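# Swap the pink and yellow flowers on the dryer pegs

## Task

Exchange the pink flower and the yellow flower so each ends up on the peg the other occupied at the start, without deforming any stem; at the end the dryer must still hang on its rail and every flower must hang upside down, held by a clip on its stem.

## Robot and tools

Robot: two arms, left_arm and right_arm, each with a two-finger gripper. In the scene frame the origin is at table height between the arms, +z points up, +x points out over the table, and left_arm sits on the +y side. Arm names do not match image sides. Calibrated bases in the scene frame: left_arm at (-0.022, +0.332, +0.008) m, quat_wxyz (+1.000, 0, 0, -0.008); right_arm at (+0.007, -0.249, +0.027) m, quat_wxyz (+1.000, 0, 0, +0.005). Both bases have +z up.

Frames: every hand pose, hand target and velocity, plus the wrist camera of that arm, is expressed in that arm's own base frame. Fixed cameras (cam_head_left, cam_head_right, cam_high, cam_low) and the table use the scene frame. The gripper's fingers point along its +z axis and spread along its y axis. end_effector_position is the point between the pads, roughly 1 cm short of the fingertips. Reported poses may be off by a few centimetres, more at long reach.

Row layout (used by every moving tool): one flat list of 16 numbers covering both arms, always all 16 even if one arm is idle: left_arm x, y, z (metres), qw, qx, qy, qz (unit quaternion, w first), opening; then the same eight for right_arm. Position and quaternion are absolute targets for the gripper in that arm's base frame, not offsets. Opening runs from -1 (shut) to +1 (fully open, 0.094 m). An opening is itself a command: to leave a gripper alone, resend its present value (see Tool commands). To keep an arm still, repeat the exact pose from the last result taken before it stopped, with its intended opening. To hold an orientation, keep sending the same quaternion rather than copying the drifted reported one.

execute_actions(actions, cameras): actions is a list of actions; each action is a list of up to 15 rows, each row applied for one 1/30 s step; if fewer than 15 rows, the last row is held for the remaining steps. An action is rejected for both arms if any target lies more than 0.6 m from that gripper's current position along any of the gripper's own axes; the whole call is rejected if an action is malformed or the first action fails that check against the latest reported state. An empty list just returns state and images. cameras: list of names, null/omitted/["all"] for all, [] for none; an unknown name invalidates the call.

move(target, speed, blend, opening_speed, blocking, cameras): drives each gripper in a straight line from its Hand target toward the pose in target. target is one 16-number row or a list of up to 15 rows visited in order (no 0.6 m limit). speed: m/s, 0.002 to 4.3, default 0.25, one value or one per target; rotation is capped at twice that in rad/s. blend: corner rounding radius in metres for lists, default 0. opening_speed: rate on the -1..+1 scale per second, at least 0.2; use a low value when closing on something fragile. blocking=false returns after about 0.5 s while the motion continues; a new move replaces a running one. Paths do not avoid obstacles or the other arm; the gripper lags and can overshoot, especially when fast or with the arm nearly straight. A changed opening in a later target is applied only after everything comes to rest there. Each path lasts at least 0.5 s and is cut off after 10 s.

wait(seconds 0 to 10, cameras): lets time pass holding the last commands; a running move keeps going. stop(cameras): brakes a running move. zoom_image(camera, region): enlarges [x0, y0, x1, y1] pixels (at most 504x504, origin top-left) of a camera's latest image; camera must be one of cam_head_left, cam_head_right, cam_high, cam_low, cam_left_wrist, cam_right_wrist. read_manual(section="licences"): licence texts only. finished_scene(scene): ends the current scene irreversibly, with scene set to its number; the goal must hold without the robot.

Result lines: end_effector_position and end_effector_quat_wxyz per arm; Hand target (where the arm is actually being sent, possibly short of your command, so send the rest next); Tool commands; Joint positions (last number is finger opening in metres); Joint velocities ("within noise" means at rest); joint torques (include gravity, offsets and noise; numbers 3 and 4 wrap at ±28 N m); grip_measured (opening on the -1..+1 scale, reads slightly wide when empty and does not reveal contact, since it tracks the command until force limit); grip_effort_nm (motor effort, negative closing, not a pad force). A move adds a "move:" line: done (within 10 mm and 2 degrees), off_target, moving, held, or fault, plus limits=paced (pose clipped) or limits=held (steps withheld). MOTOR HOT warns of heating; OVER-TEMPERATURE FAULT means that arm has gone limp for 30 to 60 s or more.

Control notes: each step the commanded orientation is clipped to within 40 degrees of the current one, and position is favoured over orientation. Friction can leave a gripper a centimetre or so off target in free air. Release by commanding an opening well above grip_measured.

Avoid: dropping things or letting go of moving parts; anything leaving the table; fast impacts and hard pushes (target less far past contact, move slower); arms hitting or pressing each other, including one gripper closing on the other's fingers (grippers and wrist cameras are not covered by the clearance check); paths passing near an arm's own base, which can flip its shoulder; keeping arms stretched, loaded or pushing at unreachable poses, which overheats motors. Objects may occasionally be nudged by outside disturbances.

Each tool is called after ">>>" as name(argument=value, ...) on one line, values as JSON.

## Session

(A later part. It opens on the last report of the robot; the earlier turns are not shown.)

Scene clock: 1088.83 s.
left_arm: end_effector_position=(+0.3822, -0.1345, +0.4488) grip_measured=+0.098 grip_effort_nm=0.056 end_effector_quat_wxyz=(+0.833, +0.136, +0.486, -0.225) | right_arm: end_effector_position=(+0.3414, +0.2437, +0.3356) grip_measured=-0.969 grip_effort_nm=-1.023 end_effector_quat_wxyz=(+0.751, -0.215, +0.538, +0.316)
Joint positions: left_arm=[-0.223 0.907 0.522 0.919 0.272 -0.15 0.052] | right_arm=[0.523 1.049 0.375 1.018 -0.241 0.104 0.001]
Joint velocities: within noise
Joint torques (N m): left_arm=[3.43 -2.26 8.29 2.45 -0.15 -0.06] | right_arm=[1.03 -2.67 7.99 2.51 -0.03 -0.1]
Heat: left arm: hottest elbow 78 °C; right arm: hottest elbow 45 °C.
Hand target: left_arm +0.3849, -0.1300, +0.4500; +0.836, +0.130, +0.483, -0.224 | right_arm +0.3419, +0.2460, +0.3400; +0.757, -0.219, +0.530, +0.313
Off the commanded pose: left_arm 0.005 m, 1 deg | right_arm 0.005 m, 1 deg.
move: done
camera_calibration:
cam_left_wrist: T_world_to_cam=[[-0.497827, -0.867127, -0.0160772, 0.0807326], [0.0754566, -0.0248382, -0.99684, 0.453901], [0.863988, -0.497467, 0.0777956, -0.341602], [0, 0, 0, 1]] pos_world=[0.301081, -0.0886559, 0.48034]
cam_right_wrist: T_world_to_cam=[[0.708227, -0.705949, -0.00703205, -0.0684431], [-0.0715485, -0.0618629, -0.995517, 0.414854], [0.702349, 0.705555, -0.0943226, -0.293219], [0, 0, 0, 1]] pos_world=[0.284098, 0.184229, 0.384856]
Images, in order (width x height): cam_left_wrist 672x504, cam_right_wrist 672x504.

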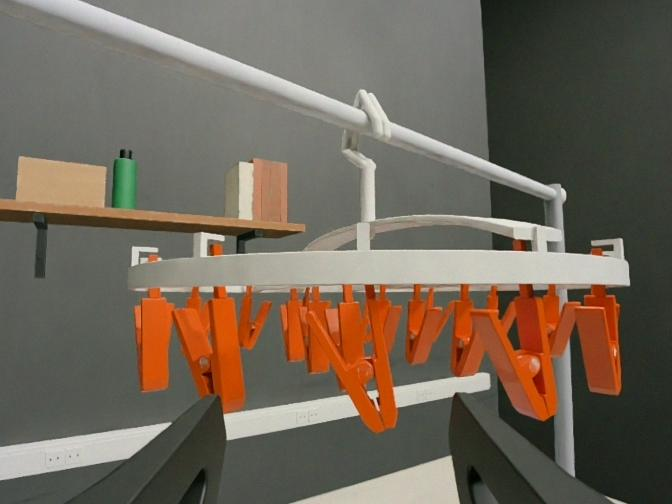

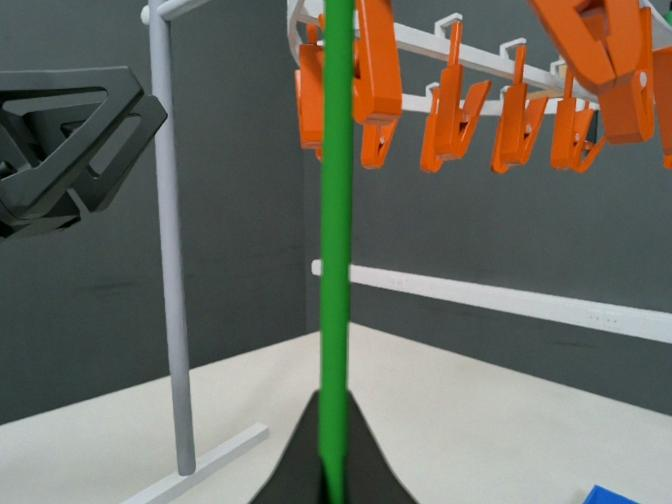

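>>> execute_actions(actions=[], cameras=["cam_low","cam_head_right","cam_high"])

>>> zoom_image(camera="cam_low", region=[260, 120, 400, 220])

>>> zoom_image(camera="cam_head_right", region=[140, 20, 320, 180])

Scene clock: 1102.43 s.
left_arm: end_effector_position=(+0.3821, -0.1345, +0.4489) grip_measured=+0.098 grip_effort_nm=0.046 end_effector_quat_wxyz=(+0.833, +0.135, +0.486, -0.226) | right_arm: end_effector_position=(+0.3414, +0.2438, +0.3356) grip_measured=-0.969 grip_effort_nm=-1.033 end_effector_quat_wxyz=(+0.751, -0.215, +0.538, +0.316)
Joint positions: left_arm=[-0.223 0.907 0.522 0.92 0.271 -0.15 0.052] | right_arm=[0.523 1.049 0.375 1.018 -0.241 0.104 0.001]
Joint velocities: within noise
Joint torques (N m): left_arm=[3.43 -2.26 8.28 2.47 -0.14 -0.06] | right_arm=[0.67 -2.84 7.98 2.45 -0.02 -0.11]
Heat: left arm: hottest elbow 76 °C; right arm: hottest elbow 46 °C.
Hand target: left_arm +0.3849, -0.1300, +0.4501; +0.837, +0.129, +0.483, -0.224 | right_arm +0.3419, +0.2460, +0.3399; +0.757, -0.219, +0.530, +0.313
Tool commands: left_gripper/opening=+0.1 right_gripper/opening=-1.0
Off the commanded pose: left_arm 0.005 m, 1 deg | right_arm 0.005 m, 1 deg.
Images, in order (width x height): cam_head_right 672x504, cam_high 672x504, cam_low 672x504.

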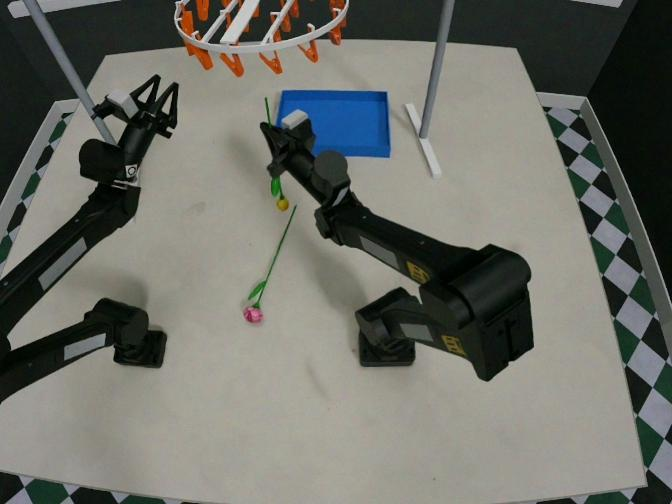

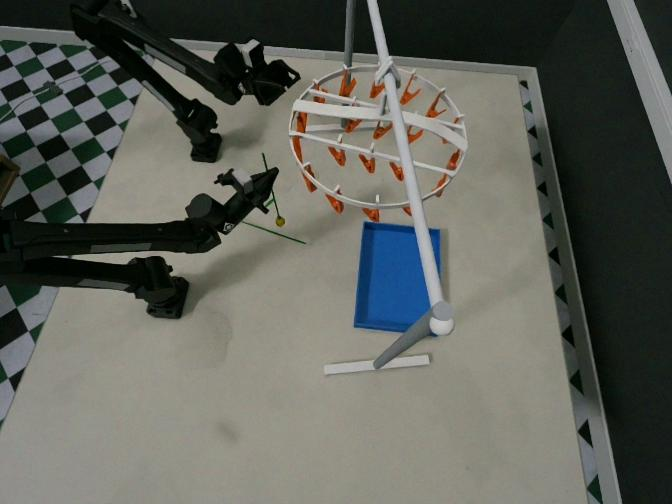

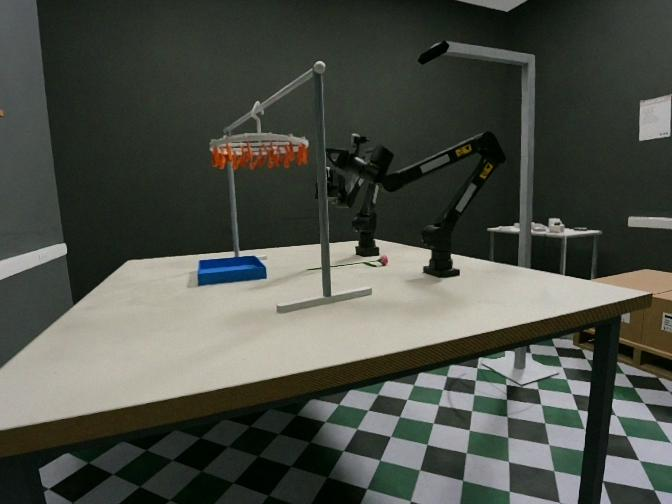

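Scaled by 3.600 from the camera's 672x504 image, which has a finer 960x720 frame.

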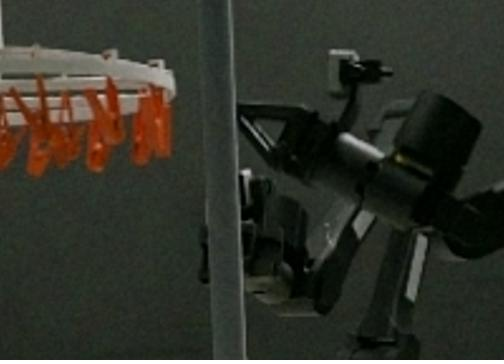

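Scaled by 2.800 from the camera's 672x504 image, which has a finer 960x720 frame.

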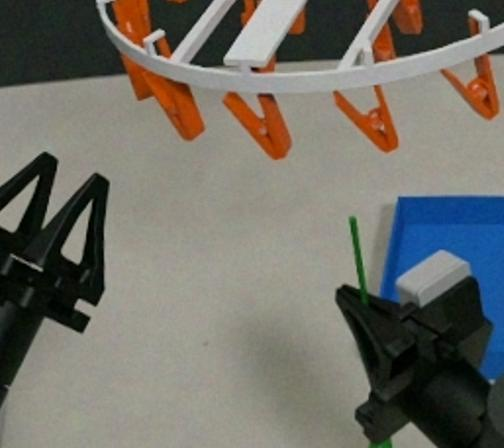

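>>> zoom_image(camera="cam_low", region=[280, 130, 320, 180])

>>> zoom_image(camera="cam_high", region=[285, 65, 345, 215])

>>> zoom_image(camera="cam_head_right", region=[170, 30, 230, 90])

>>> zoom_image(camera="cam_left_wrist", region=[120, 220, 480, 450])

Scaled by 10.080 from the camera's 672x504 image, which has a finer 960x720 frame.

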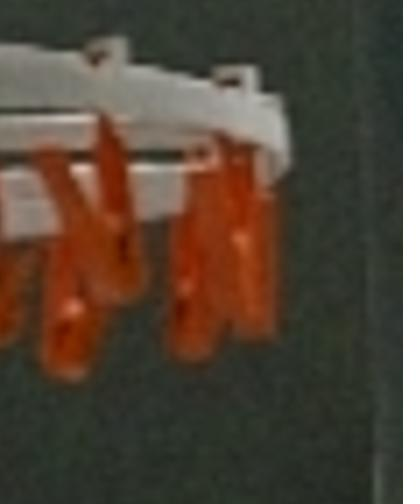

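Scaled by 3.360 from the camera's 672x504 image, which has a finer 960x720 frame.

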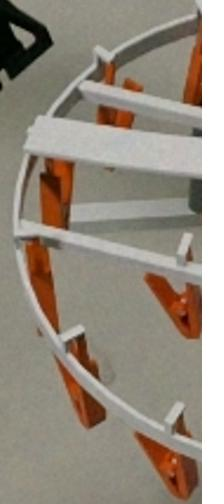

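Scaled by 8.400 from the camera's 672x504 image, which has a finer 960x720 frame.

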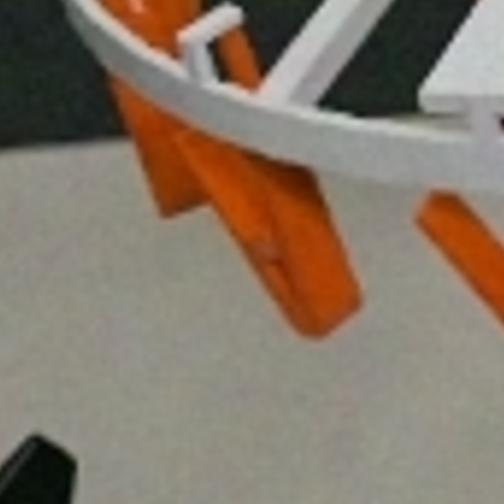

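This scene's latest camera images include none from cam_left_wrist. They are from: cam_head_right, cam_high, cam_low. cam_left_wrist's image comes with the result of a call that names it in "cameras".

>>> execute_actions(actions=[], cameras=["cam_left_wrist","cam_right_wrist"])

>>> zoom_image(camera="cam_left_wrist", region=[120, 220, 480, 450])

>>> zoom_image(camera="cam_right_wrist", region=[240, 0, 540, 200])

Scene clock: 1116.73 s.
left_arm: end_effector_position=(+0.3821, -0.1345, +0.4489) grip_measured=+0.098 grip_effort_nm=0.051 end_effector_quat_wxyz=(+0.833, +0.135, +0.486, -0.226) | right_arm: end_effector_position=(+0.3414, +0.2438, +0.3356) grip_measured=-0.969 grip_effort_nm=-1.028 end_effector_quat_wxyz=(+0.751, -0.215, +0.538, +0.316)
Joint positions: left_arm=[-0.223 0.907 0.522 0.92 0.271 -0.15 0.052] | right_arm=[0.523 1.049 0.375 1.018 -0.241 0.104 0.001]
Joint velocities: within noise
Joint torques (N m): left_arm=[3.37 -2.26 8.29 2.47 -0.14 -0.06] | right_arm=[0.85 -2.84 7.97 2.5 -0.04 -0.1]
Heat: left arm: hottest elbow 74 °C; right arm: hottest elbow 46 °C.
Hand target: left_arm +0.3849, -0.1300, +0.4501; +0.837, +0.129, +0.483, -0.224 | right_arm +0.3419, +0.2460, +0.3399; +0.757, -0.219, +0.530, +0.313
Tool commands: left_gripper/opening=+0.1 right_gripper/opening=-1.0
Off the commanded pose: left_arm 0.005 m, 1 deg | right_arm 0.005 m, 1 deg.
camera_calibration:
cam_left_wrist: T_world_to_cam=[[-0.497854, -0.867126, -0.0152972, 0.0804041], [0.0755046, -0.0257654, -0.996813, 0.453901], [0.863968, -0.497422, 0.0782994, -0.341706], [0, 0, 0, 1]] pos_world=[0.300981, -0.0885567, 0.480439]
cam_right_wrist: T_world_to_cam=[[0.708234, -0.705944, -0.00696112, -0.0684733], [-0.0712888, -0.0617033, -0.995545, 0.414762], [0.702369, 0.705575, -0.0940263, -0.293343], [0, 0, 0, 1]] pos_world=[0.284098, 0.184229, 0.384856]
Images, in order (width x height): cam_left_wrist 672x504, cam_right_wrist 672x504.

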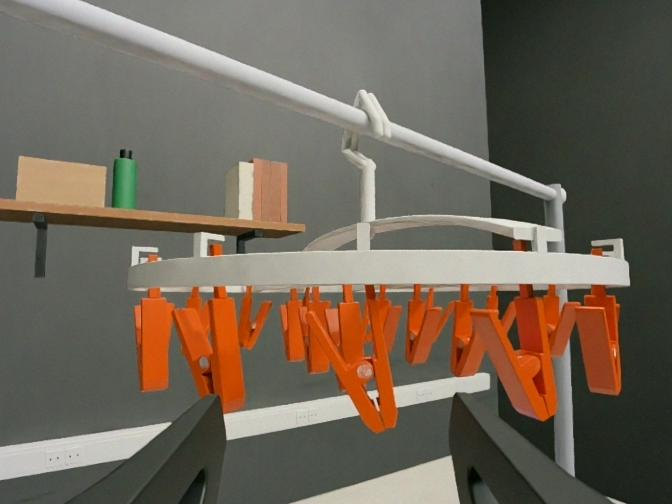

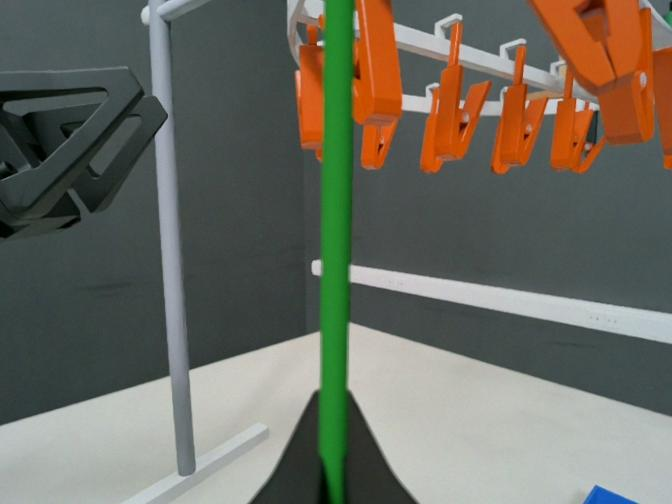

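Scaled by 1.400 from the camera's 672x504 image, which has a finer 960x720 frame.

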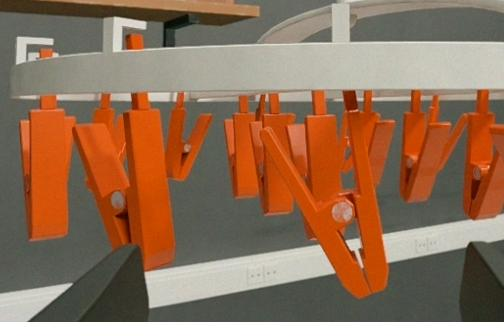

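Scaled by 1.680 from the camera's 672x504 image, which has a finer 960x720 frame.

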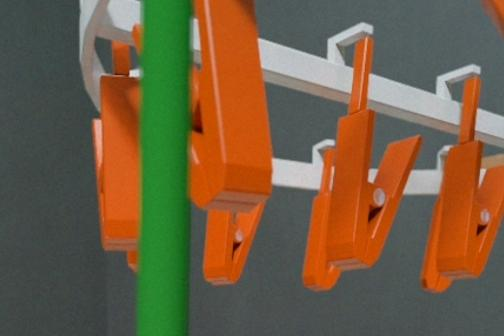

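>>> move(target=[[0.42,-0.15,0.46,0.8365,0.1294,0.4830,-0.2241,0.1,0.342,0.246,0.315,0.757,-0.2195,0.53,0.3135,-1.0],[0.463,-0.176,0.475,0.8365,0.1294,0.4830,-0.2241,0.1,0.342,0.246,0.305,0.757,-0.2195,0.53,0.3135,-1.0]], speed=0.07, blend=0.02, cameras=["cam_left_wrist","cam_right_wrist"])

Scene clock: 1129.77 s.
left_arm: end_effector_position=(+0.4574, -0.1686, +0.4439) grip_measured=+0.098 grip_effort_nm=0.051 end_effector_quat_wxyz=(+0.821, +0.126, +0.510, -0.224) | right_arm: end_effector_position=(+0.3443, +0.2454, +0.3090) grip_measured=-0.969 grip_effort_nm=-1.038 end_effector_quat_wxyz=(+0.756, -0.214, +0.532, +0.317)
Joint positions: left_arm=[-0.282 1.149 0.686 0.938 0.202 -0.127 0.052] | right_arm=[0.523 1.171 0.342 1.189 -0.241 0.104 0.001]
Joint velocities: within noise
Joint torques (N m): left_arm=[1.73 -5.01 12.14 2.28 -0.13 0.14] | right_arm=[0.73 -3.66 5.93 2.56 -0.03 -0.09]
Heat: left arm: hottest elbow 73 °C; right arm: hottest elbow 46 °C.
Hand target: left_arm +0.4608, -0.1751, +0.4742; +0.837, +0.129, +0.483, -0.224 | right_arm +0.3420, +0.2460, +0.3050; +0.757, -0.219, +0.530, +0.313
Off the commanded pose: left_arm 0.032 m, 4 deg | right_arm 0.005 m, 1 deg.
move: off_target (left_arm)
camera_calibration:
cam_left_wrist: T_world_to_cam=[[-0.486042, -0.873852, 0.0120445, 0.0695476], [0.0204585, -0.0251551, -0.999474, 0.468758], [0.873696, -0.48554, 0.0301041, -0.404394], [0, 0, 0, 1]] pos_world=[0.37753, -0.123783, 0.479847]
cam_right_wrist: T_world_to_cam=[[0.708305, -0.705901, -0.00288987, -0.0707887], [-0.0577898, -0.0539056, -0.996872, 0.3823], [0.703537, 0.706257, -0.0789754, -0.304264], [0, 0, 0, 1]] pos_world=[0.286294, 0.185527, 0.356871]
Images, in order (width x height): cam_left_wrist 672x504, cam_right_wrist 672x504.

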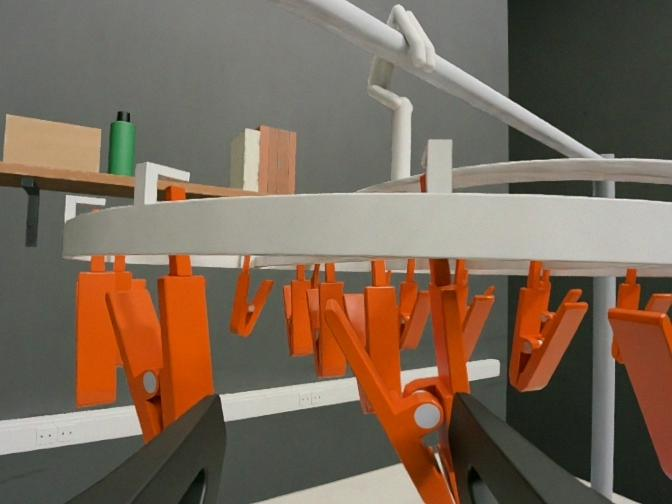

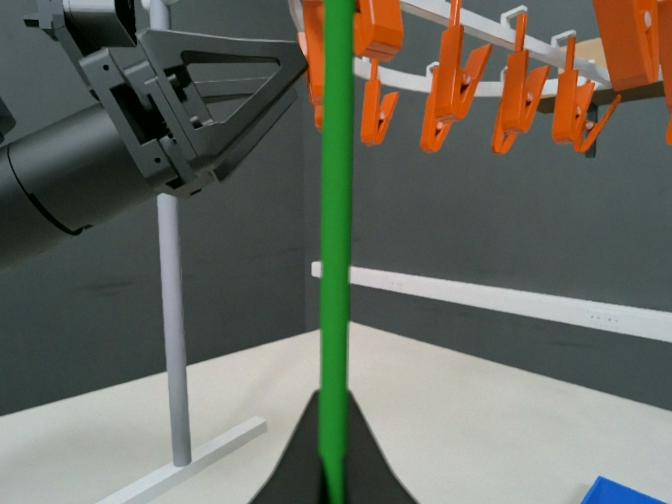

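>>> move(target=[[0.455,-0.190,0.474,0.8365,0.1294,0.4830,-0.2241,0.1,0.342,0.246,0.305,0.757,-0.2195,0.53,0.3135,-1.0]], speed=0.04, cameras=["cam_left_wrist"])

Scene clock: 1136.03 s.
left_arm: end_effector_position=(+0.4525, -0.1837, +0.4449) grip_measured=+0.098 grip_effort_nm=0.056 end_effector_quat_wxyz=(+0.822, +0.127, +0.508, -0.223) | right_arm: end_effector_position=(+0.3442, +0.2454, +0.3092) grip_measured=-0.969 grip_effort_nm=-1.033 end_effector_quat_wxyz=(+0.756, -0.214, +0.531, +0.317)
Joint positions: left_arm=[-0.328 1.149 0.687 0.938 0.162 -0.104 0.052] | right_arm=[0.523 1.171 0.342 1.19 -0.241 0.104 0.001]
Joint velocities: within noise
Joint torques (N m): left_arm=[1.79 -5.66 11.58 2.09 -0.11 0.16] | right_arm=[0.91 -3.72 5.93 2.5 -0.03 -0.1]
Heat: left arm: hottest elbow 73 °C; right arm: hottest elbow 45 °C.
Hand target: left_arm +0.4533, -0.1892, +0.4735; +0.837, +0.129, +0.483, -0.224 | right_arm +0.3420, +0.2460, +0.3051; +0.757, -0.219, +0.530, +0.313
Off the commanded pose: left_arm 0.030 m, 3 deg | right_arm 0.005 m, 1 deg.
move: off_target (left_arm)
camera_calibration:
cam_left_wrist: T_world_to_cam=[[-0.486768, -0.873487, 0.00877062, 0.0557646], [0.025892, -0.0244634, -0.999365, 0.467091], [0.873147, -0.486232, 0.0345243, -0.409306], [0, 0, 0, 1]] pos_world=[0.372435, -0.138881, 0.480437]
Images, in order (width x height): cam_left_wrist 672x504.

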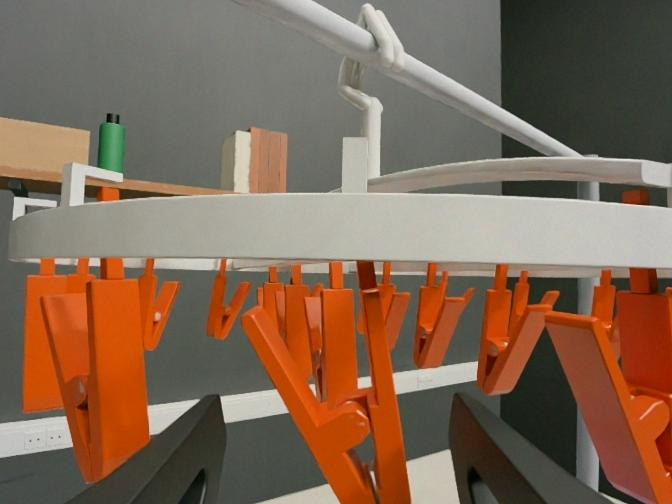

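>>> move(target=[[0.454,-0.1905,0.491,0.8365,0.1294,0.4830,-0.2241,0.1,0.342,0.246,0.305,0.757,-0.2195,0.53,0.3135,-1.0]], speed=0.025, cameras=["cam_left_wrist"])

Scene clock: 1139.90 s.
left_arm: end_effector_position=(+0.4552, -0.1850, +0.4518) grip_measured=+0.098 grip_effort_nm=0.051 end_effector_quat_wxyz=(+0.820, +0.127, +0.511, -0.223) | right_arm: end_effector_position=(+0.3442, +0.2454, +0.3092) grip_measured=-0.969 grip_effort_nm=-1.028 end_effector_quat_wxyz=(+0.756, -0.214, +0.531, +0.317)
Joint positions: left_arm=[-0.329 1.143 0.707 0.903 0.16 -0.102 0.052] | right_arm=[0.523 1.171 0.342 1.19 -0.241 0.104 0.001]
Joint velocities: within noise
Joint torques (N m): left_arm=[1.73 -7 12.26 1.43 -0.11 0.17] | right_arm=[0.97 -3.55 5.91 2.47 -0.03 -0.09]
Heat: left arm: hottest elbow 73 °C; right arm: hottest elbow 45 °C.
Hand target: left_arm +0.4517, -0.1893, +0.4901; +0.837, +0.129, +0.483, -0.224 | right_arm +0.3420, +0.2460, +0.3051; +0.757, -0.219, +0.530, +0.313
Off the commanded pose: left_arm 0.040 m, 4 deg | right_arm 0.005 m, 1 deg.
move: off_target (left_arm)
camera_calibration:
cam_left_wrist: T_world_to_cam=[[-0.4859, -0.87396, 0.00974717, 0.0549281], [0.0183559, -0.0213539, -0.999603, 0.477971], [0.873822, -0.485529, 0.0264181, -0.409022], [0, 0, 0, 1]] pos_world=[0.375328, -0.14038, 0.488052]
Images, in order (width x height): cam_left_wrist 672x504.

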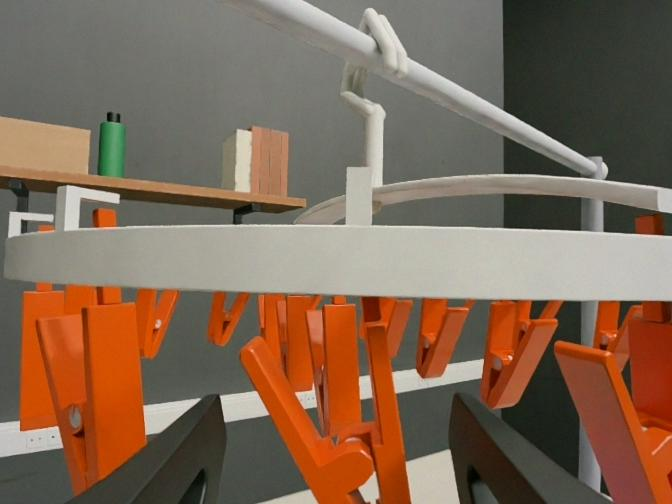

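>>> move(target=[[0.4535,-0.1895,0.502,0.8365,0.1294,0.4830,-0.2241,0.1,0.342,0.246,0.305,0.757,-0.2195,0.53,0.3135,-1.0],[0.4535,-0.1895,0.502,0.8365,0.1294,0.4830,-0.2241,-0.35,0.342,0.246,0.305,0.757,-0.2195,0.53,0.3135,-1.0]], speed=0.025, opening_speed=0.3, cameras=["cam_left_wrist"])

Scene clock: 1144.70 s.
left_arm: end_effector_position=(+0.4552, -0.1850, +0.4623) grip_measured=-0.346 grip_effort_nm=-0.188 end_effector_quat_wxyz=(+0.820, +0.127, +0.511, -0.223) | right_arm: end_effector_position=(+0.3442, +0.2454, +0.3092) grip_measured=-0.969 grip_effort_nm=-1.033 end_effector_quat_wxyz=(+0.756, -0.214, +0.531, +0.317)
Joint positions: left_arm=[-0.329 1.128 0.727 0.868 0.16 -0.102 0.031] | right_arm=[0.523 1.171 0.342 1.19 -0.241 0.104 0.001]
Joint velocities: within noise
Joint torques (N m): left_arm=[1.85 -6.95 12.41 1.35 -0.04 0.16] | right_arm=[0.79 -3.66 5.86 2.47 -0.03 -0.08]
Heat: left arm: hottest elbow 73 °C; right arm: hottest elbow 45 °C.
Hand target: left_arm +0.4511, -0.1883, +0.5012; +0.837, +0.129, +0.483, -0.224 | right_arm +0.3420, +0.2460, +0.3051; +0.757, -0.219, +0.530, +0.313
Off the commanded pose: left_arm 0.040 m, 4 deg | right_arm 0.005 m, 1 deg.
move: off_target (left_arm); target 2's new opening was sent with left_arm's hand 0.040 m and 4 deg from that target
camera_calibration:
cam_left_wrist: T_world_to_cam=[[-0.485769, -0.874037, 0.00941278, 0.0549324], [0.0181726, -0.0208651, -0.999617, 0.488611], [0.873898, -0.485412, 0.0260191, -0.409113], [0, 0, 0, 1]] pos_world=[0.375328, -0.14038, 0.498552]
Images, in order (width x height): cam_left_wrist 672x504.

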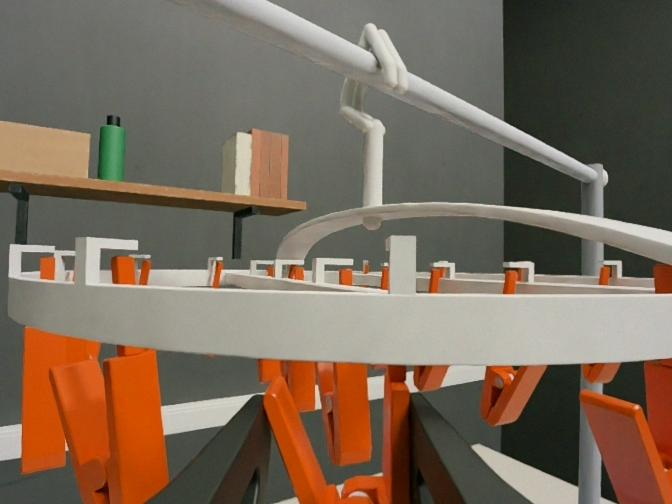

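>>> move(target=[[0.4535,-0.1895,0.501,0.8365,0.1294,0.4830,-0.2241,-0.8,0.342,0.246,0.305,0.757,-0.2195,0.53,0.3135,-1.0]], speed=0.025, opening_speed=0.3, cameras=["cam_left_wrist","cam_right_wrist"])

>>> zoom_image(camera="cam_right_wrist", region=[240, 0, 460, 160])

Scene clock: 1149.70 s.
left_arm: end_effector_position=(+0.4548, -0.1849, +0.4628) grip_measured=-0.593 grip_effort_nm=-1.067 end_effector_quat_wxyz=(+0.820, +0.127, +0.511, -0.223) | right_arm: end_effector_position=(+0.3442, +0.2454, +0.3092) grip_measured=-0.969 grip_effort_nm=-1.028 end_effector_quat_wxyz=(+0.756, -0.214, +0.531, +0.317)
Joint positions: left_arm=[-0.329 1.127 0.727 0.868 0.16 -0.102 0.019] | right_arm=[0.523 1.171 0.342 1.19 -0.241 0.104 0.001]
Joint velocities: within noise
Joint torques (N m): left_arm=[1.85 -6.77 12.3 1.46 -0.04 0.15] | right_arm=[0.67 -3.72 5.91 2.44 -0.04 -0.09]
Heat: left arm: hottest elbow 72 °C; right arm: hottest elbow 45 °C.
Hand target: left_arm +0.4512, -0.1883, +0.5003; +0.837, +0.129, +0.483, -0.224 | right_arm +0.3420, +0.2460, +0.3052; +0.757, -0.219, +0.530, +0.313
Off the commanded pose: left_arm 0.038 m, 4 deg | right_arm 0.005 m, 1 deg.
move: off_target (left_arm)
camera_calibration:
cam_left_wrist: T_world_to_cam=[[-0.485773, -0.874036, 0.00922797, 0.054915], [0.0193111, -0.0212863, -0.999587, 0.488617], [0.873872, -0.485394, 0.0272189, -0.409315], [0, 0, 0, 1]] pos_world=[0.374929, -0.140281, 0.49905]
cam_right_wrist: T_world_to_cam=[[0.708274, -0.705933, -0.00260076, -0.0708762], [-0.0568151, -0.0533306, -0.996959, 0.382135], [0.703648, 0.706268, -0.0778803, -0.304532], [0, 0, 0, 1]] pos_world=[0.286194, 0.185427, 0.357072]
Images, in order (width x height): cam_left_wrist 672x504, cam_right_wrist 672x504.

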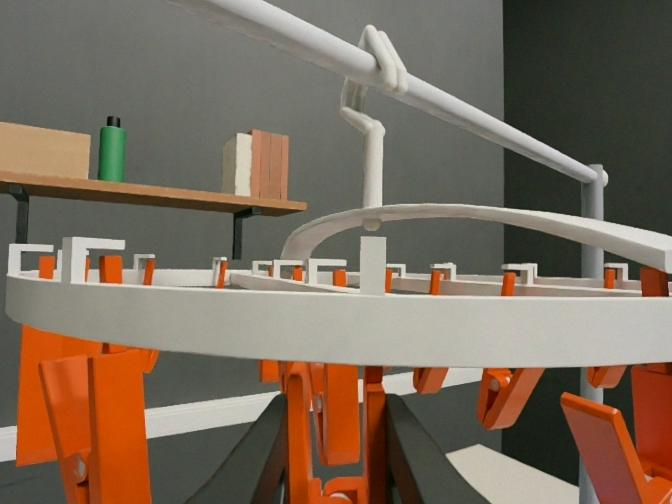

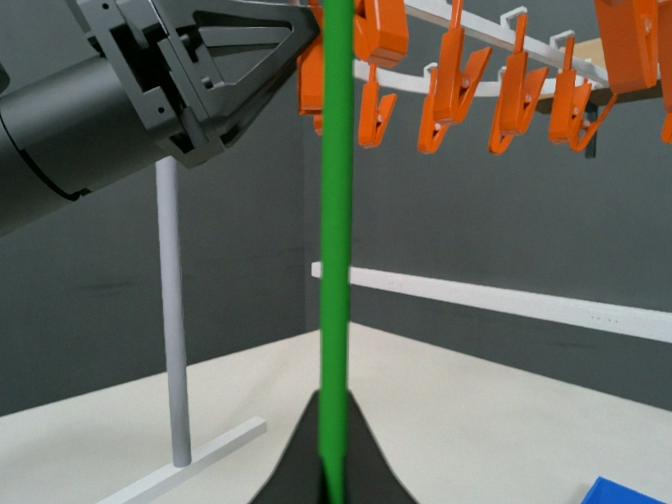

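Scaled by 2.291 from the camera's 672x504 image, which has a finer 960x720 frame.

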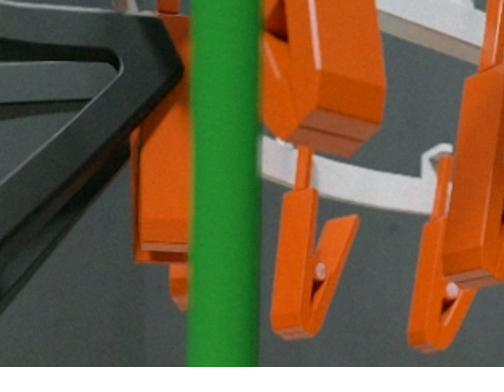

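>>> move(target=[[0.4535,-0.1895,0.501,0.8365,0.1294,0.4830,-0.2241,-0.8,0.43,0.352,0.305,0.757,-0.2195,0.53,0.3135,-1.0]], speed=0.08, cameras=["cam_left_wrist","cam_right_wrist","cam_low","cam_head_right"])

>>> zoom_image(camera="cam_low", region=[280, 130, 320, 180])

>>> zoom_image(camera="cam_head_right", region=[170, 30, 240, 110])

Scene clock: 1160.40 s.
left_arm: end_effector_position=(+0.4548, -0.1849, +0.4628) grip_measured=-0.593 grip_effort_nm=-1.062 end_effector_quat_wxyz=(+0.820, +0.127, +0.511, -0.223) | right_arm: end_effector_position=(+0.4226, +0.3400, +0.2900) grip_measured=-0.969 grip_effort_nm=-1.038 end_effector_quat_wxyz=(+0.747, -0.216, +0.545, +0.314)
Joint positions: left_arm=[-0.329 1.127 0.727 0.868 0.16 -0.102 0.019] | right_arm=[0.637 1.523 0.625 1.217 -0.132 0.064 0.001]
Joint velocities: within noise
Joint torques (N m): left_arm=[1.85 -6.77 12.31 1.46 -0.05 0.15] | right_arm=[1.44 -9.76 9.55 1.81 0.12 -0.11]
Heat: left arm: hottest elbow 71 °C; right arm: hottest elbow 44 °C.
Hand target: left_arm +0.4512, -0.1883, +0.5003; +0.837, +0.129, +0.483, -0.224 | right_arm +0.4291, +0.3512, +0.3050; +0.757, -0.219, +0.530, +0.313
Off the commanded pose: left_arm 0.038 m, 4 deg | right_arm 0.021 m, 2 deg.
move: off_target (left_arm, right_arm)
camera_calibration:
cam_left_wrist: T_world_to_cam=[[-0.485773, -0.874036, 0.00922797, 0.054915], [0.0193111, -0.0212863, -0.999587, 0.488617], [0.873872, -0.485394, 0.0272189, -0.409315], [0, 0, 0, 1]] pos_world=[0.374929, -0.140281, 0.49905]
cam_right_wrist: T_world_to_cam=[[0.706559, -0.707596, -0.00908184, -0.0564401], [-0.0850713, -0.072192, -0.993756, 0.389929], [0.702522, 0.70292, -0.111204, -0.416713], [0, 0, 0, 1]] pos_world=[0.3658, 0.281129, 0.340642]
Images, in order (width x height): cam_head_right 672x504, cam_low 672x504, cam_left_wrist 672x504, cam_right_wrist 672x504.

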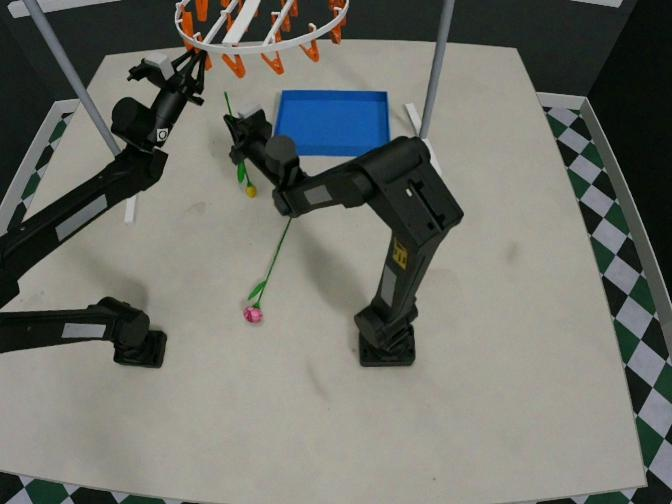

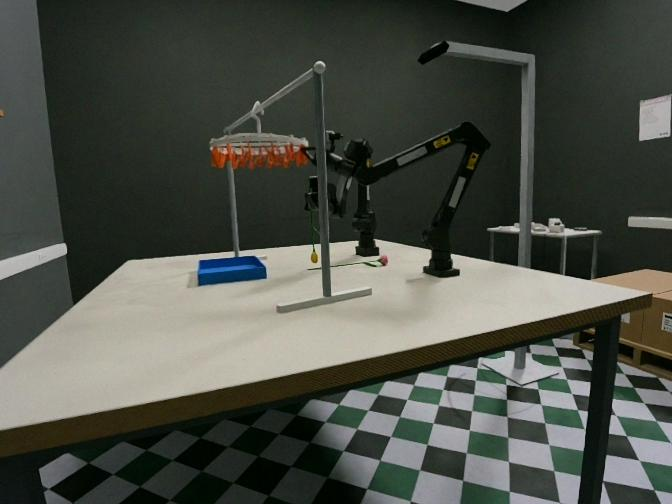

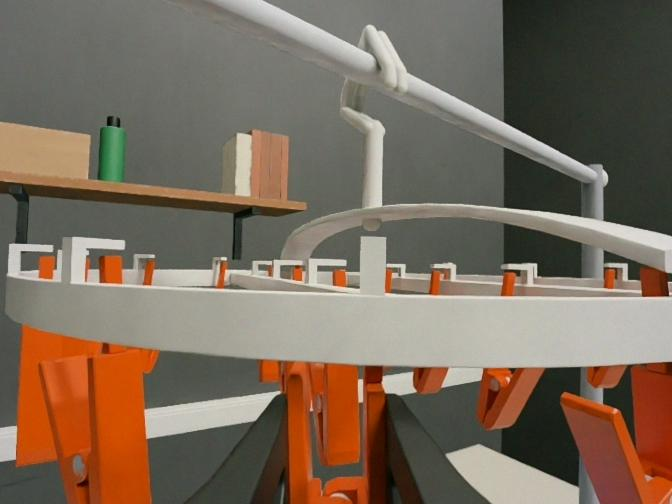

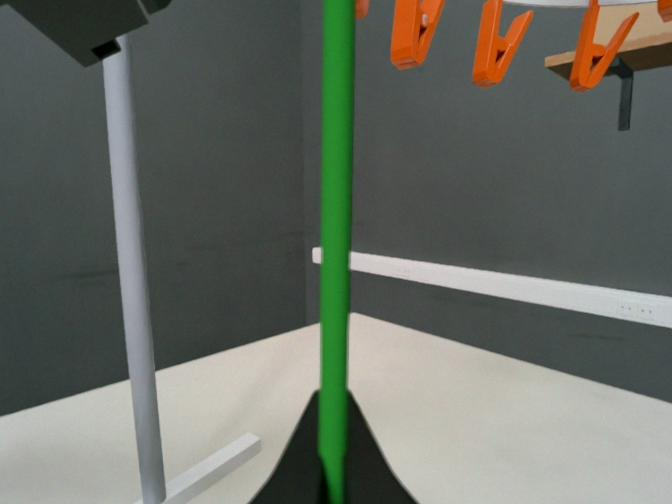

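Scaled by 10.080 from the camera's 672x504 image, which has a finer 960x720 frame.

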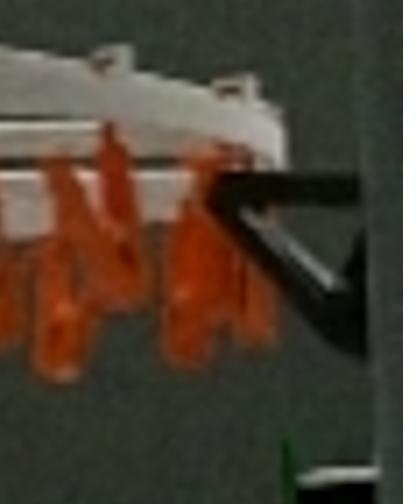

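Scaled by 6.300 from the camera's 672x504 image, which has a finer 960x720 frame.

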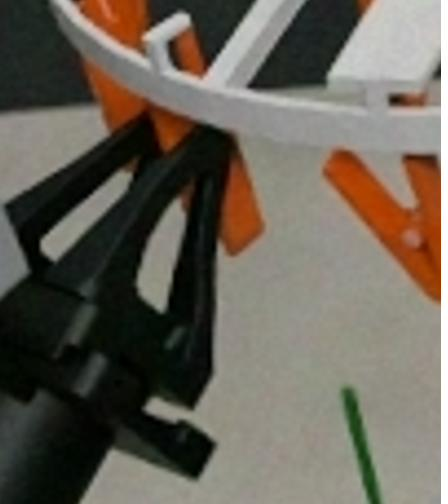

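>>> move(target=[[0.4535,-0.1895,0.501,0.8365,0.1294,0.4830,-0.2241,-0.8,0.425,0.347,0.322,0.757,-0.2195,0.53,0.3135,-1.0]], speed=0.05, cameras=["cam_right_wrist","cam_low","cam_head_right"])

>>> zoom_image(camera="cam_right_wrist", region=[200, 0, 460, 160])

>>> zoom_image(camera="cam_low", region=[280, 130, 320, 180])

>>> zoom_image(camera="cam_head_right", region=[170, 30, 240, 110])

Scene clock: 1178.37 s.
left_arm: end_effector_position=(+0.4548, -0.1849, +0.4628) grip_measured=-0.593 grip_effort_nm=-1.062 end_effector_quat_wxyz=(+0.820, +0.127, +0.511, -0.223) | right_arm: end_effector_position=(+0.4202, +0.3382, +0.3000) grip_measured=-0.969 grip_effort_nm=-1.028 end_effector_quat_wxyz=(+0.744, -0.217, +0.548, +0.313)
Joint positions: left_arm=[-0.329 1.127 0.727 0.868 0.16 -0.102 0.019] | right_arm=[0.637 1.482 0.626 1.169 -0.132 0.063 0.001]
Joint velocities: within noise
Joint torques (N m): left_arm=[1.85 -6.83 12.29 1.44 -0.04 0.15] | right_arm=[1.14 -11.16 9.46 1.47 0.03 -0.12]
Heat: left arm: hottest elbow 71 °C; right arm: hottest elbow 44 °C.
Hand target: left_arm +0.4512, -0.1883, +0.5003; +0.837, +0.129, +0.483, -0.224 | right_arm +0.4241, +0.3461, +0.3221; +0.757, -0.219, +0.530, +0.313
Off the commanded pose: left_arm 0.038 m, 4 deg | right_arm 0.024 m, 3 deg.
move: off_target (left_arm, right_arm)
camera_calibration:
cam_right_wrist: T_world_to_cam=[[0.706322, -0.707827, -0.00947158, -0.0556341], [-0.0906734, -0.0771945, -0.992884, 0.403301], [0.70206, 0.702155, -0.118705, -0.40999], [0, 0, 0, 1]] pos_world=[0.363702, 0.27963, 0.351237]
Images, in order (width x height): cam_head_right 672x504, cam_low 672x504, cam_right_wrist 672x504.

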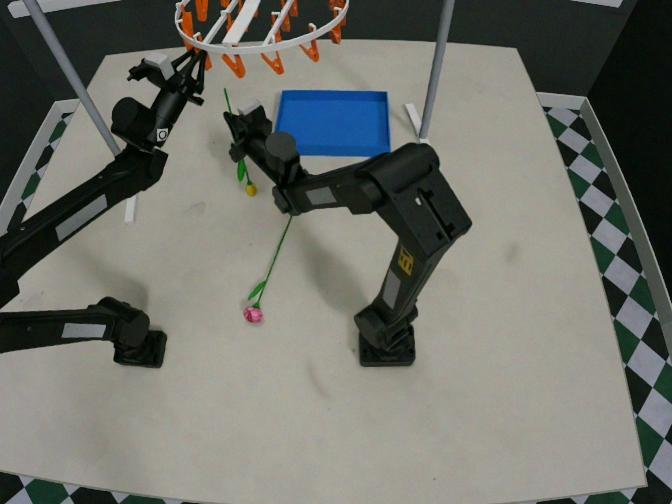

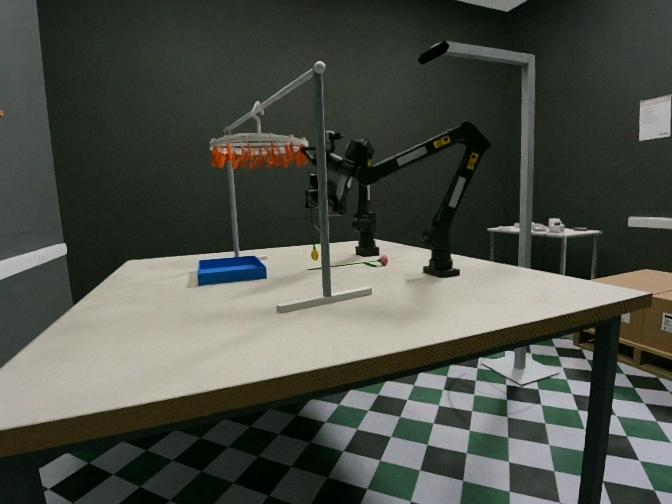

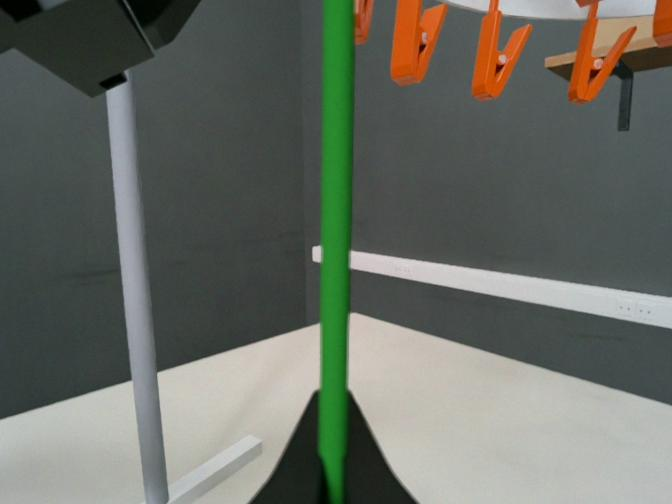

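Scaled by 1.938 from the camera's 672x504 image, which has a finer 960x720 frame.

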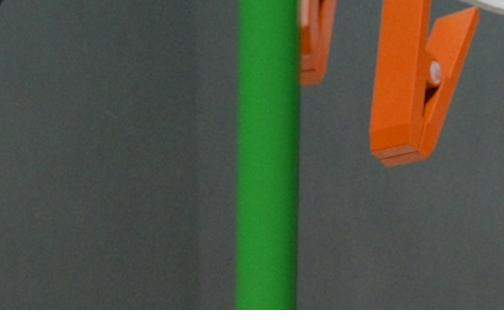

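Scaled by 10.080 from the camera's 672x504 image, which has a finer 960x720 frame.

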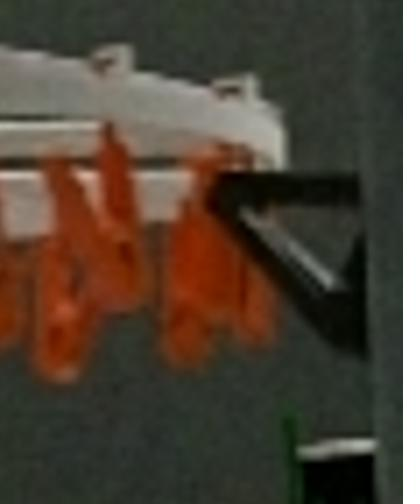

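Scaled by 6.300 from the camera's 672x504 image, which has a finer 960x720 frame.

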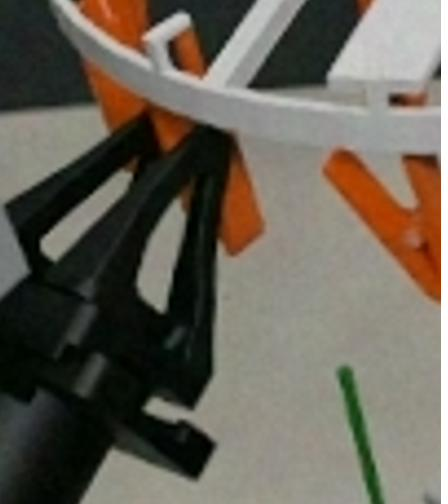

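>>> move(target=[[0.4535,-0.1895,0.501,0.8365,0.1294,0.4830,-0.2241,-0.8,0.425,0.347,0.337,0.757,-0.2195,0.53,0.3135,-1.0]], speed=0.05, cameras=["cam_right_wrist"])

>>> zoom_image(camera="cam_right_wrist", region=[200, 0, 460, 160])

Scene clock: 1181.57 s.
left_arm: end_effector_position=(+0.4548, -0.1849, +0.4628) grip_measured=-0.593 grip_effort_nm=-1.067 end_effector_quat_wxyz=(+0.820, +0.127, +0.511, -0.223) | right_arm: end_effector_position=(+0.4198, +0.3379, +0.3102) grip_measured=-0.969 grip_effort_nm=-1.033 end_effector_quat_wxyz=(+0.742, -0.218, +0.552, +0.312)
Joint positions: left_arm=[-0.329 1.127 0.727 0.868 0.16 -0.102 0.019] | right_arm=[0.637 1.447 0.634 1.117 -0.132 0.063 0.001]
Joint velocities: within noise
Joint torques (N m): left_arm=[1.96 -6.83 12.31 1.46 -0.04 0.15] | right_arm=[1.14 -11.05 10.18 1.55 0.04 -0.11]
Heat: left arm: hottest elbow 71 °C; right arm: hottest elbow 44 °C.
Hand target: left_arm +0.4512, -0.1883, +0.5003; +0.837, +0.129, +0.483, -0.224 | right_arm +0.4238, +0.3459, +0.3369; +0.757, -0.219, +0.530, +0.313
Off the commanded pose: left_arm 0.038 m, 4 deg | right_arm 0.029 m, 3 deg.
move: off_target (left_arm, right_arm)
camera_calibration:
cam_right_wrist: T_world_to_cam=[[0.70624, -0.707891, -0.0107432, -0.0550939], [-0.097428, -0.0821482, -0.991846, 0.417575], [0.701237, 0.701528, -0.126985, -0.405156], [0, 0, 0, 1]] pos_world=[0.363703, 0.279531, 0.36213]
Images, in order (width x height): cam_right_wrist 672x504.

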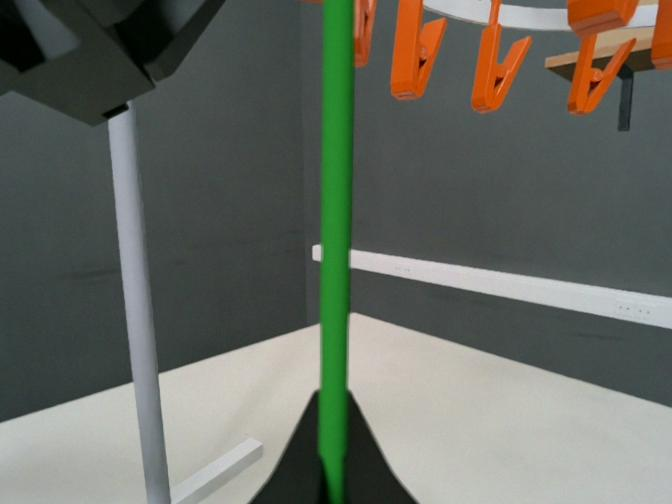

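Scaled by 1.938 from the camera's 672x504 image, which has a finer 960x720 frame.

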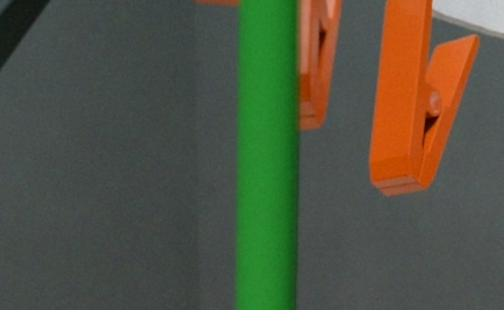

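>>> move(target=[[0.4535,-0.1895,0.501,0.8365,0.1294,0.4830,-0.2241,-0.8,0.458,0.388,0.325,0.757,-0.2195,0.53,0.3135,-1.0]], speed=0.04, cameras=["cam_right_wrist"])

>>> zoom_image(camera="cam_right_wrist", region=[200, 0, 460, 160])

Scene clock: 1193.33 s.
left_arm: end_effector_position=(+0.4548, -0.1849, +0.4628) grip_measured=-0.593 grip_effort_nm=-1.062 end_effector_quat_wxyz=(+0.820, +0.127, +0.511, -0.223) | right_arm: end_effector_position=(+0.4516, +0.3758, +0.3053) grip_measured=-0.969 grip_effort_nm=-1.033 end_effector_quat_wxyz=(+0.743, -0.218, +0.551, +0.312)
Joint positions: left_arm=[-0.329 1.127 0.727 0.868 0.16 -0.102 0.019] | right_arm=[0.664 1.573 0.761 1.116 -0.107 0.054 0.001]
Joint velocities: within noise
Joint torques (N m): left_arm=[1.9 -6.77 12.31 1.47 -0.04 0.15] | right_arm=[1.26 -11.75 10.22 2.3 0.11 -0.1]
Heat: left arm: hottest elbow 72 °C; right arm: hottest elbow 46 °C.
Hand target: left_arm +0.4512, -0.1883, +0.5003; +0.837, +0.129, +0.483, -0.224 | right_arm +0.4568, +0.3871, +0.3248; +0.757, -0.219, +0.530, +0.313
Off the commanded pose: left_arm 0.038 m, 4 deg | right_arm 0.024 m, 3 deg.
move: off_target (left_arm, right_arm)
camera_calibration:
cam_right_wrist: T_world_to_cam=[[0.706385, -0.707758, -0.00991312, -0.0511031], [-0.0956358, -0.081555, -0.99207, 0.417903], [0.701337, 0.701732, -0.125296, -0.455327], [0, 0, 0, 1]] pos_world=[0.395403, 0.317431, 0.357032]
Images, in order (width x height): cam_right_wrist 672x504.

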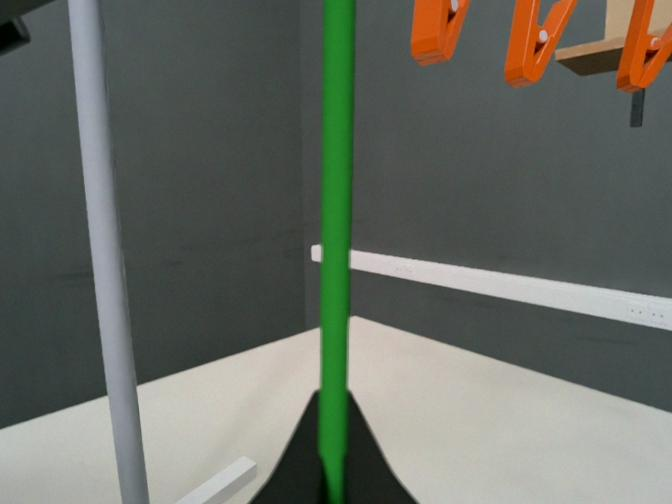

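Scaled by 1.938 from the camera's 672x504 image, which has a finer 960x720 frame.

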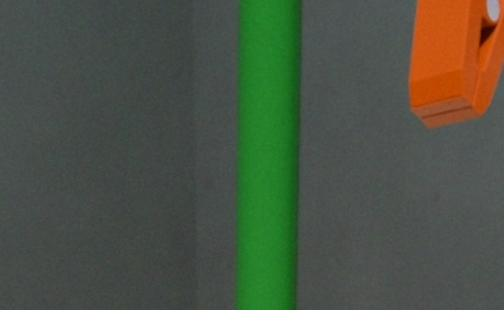

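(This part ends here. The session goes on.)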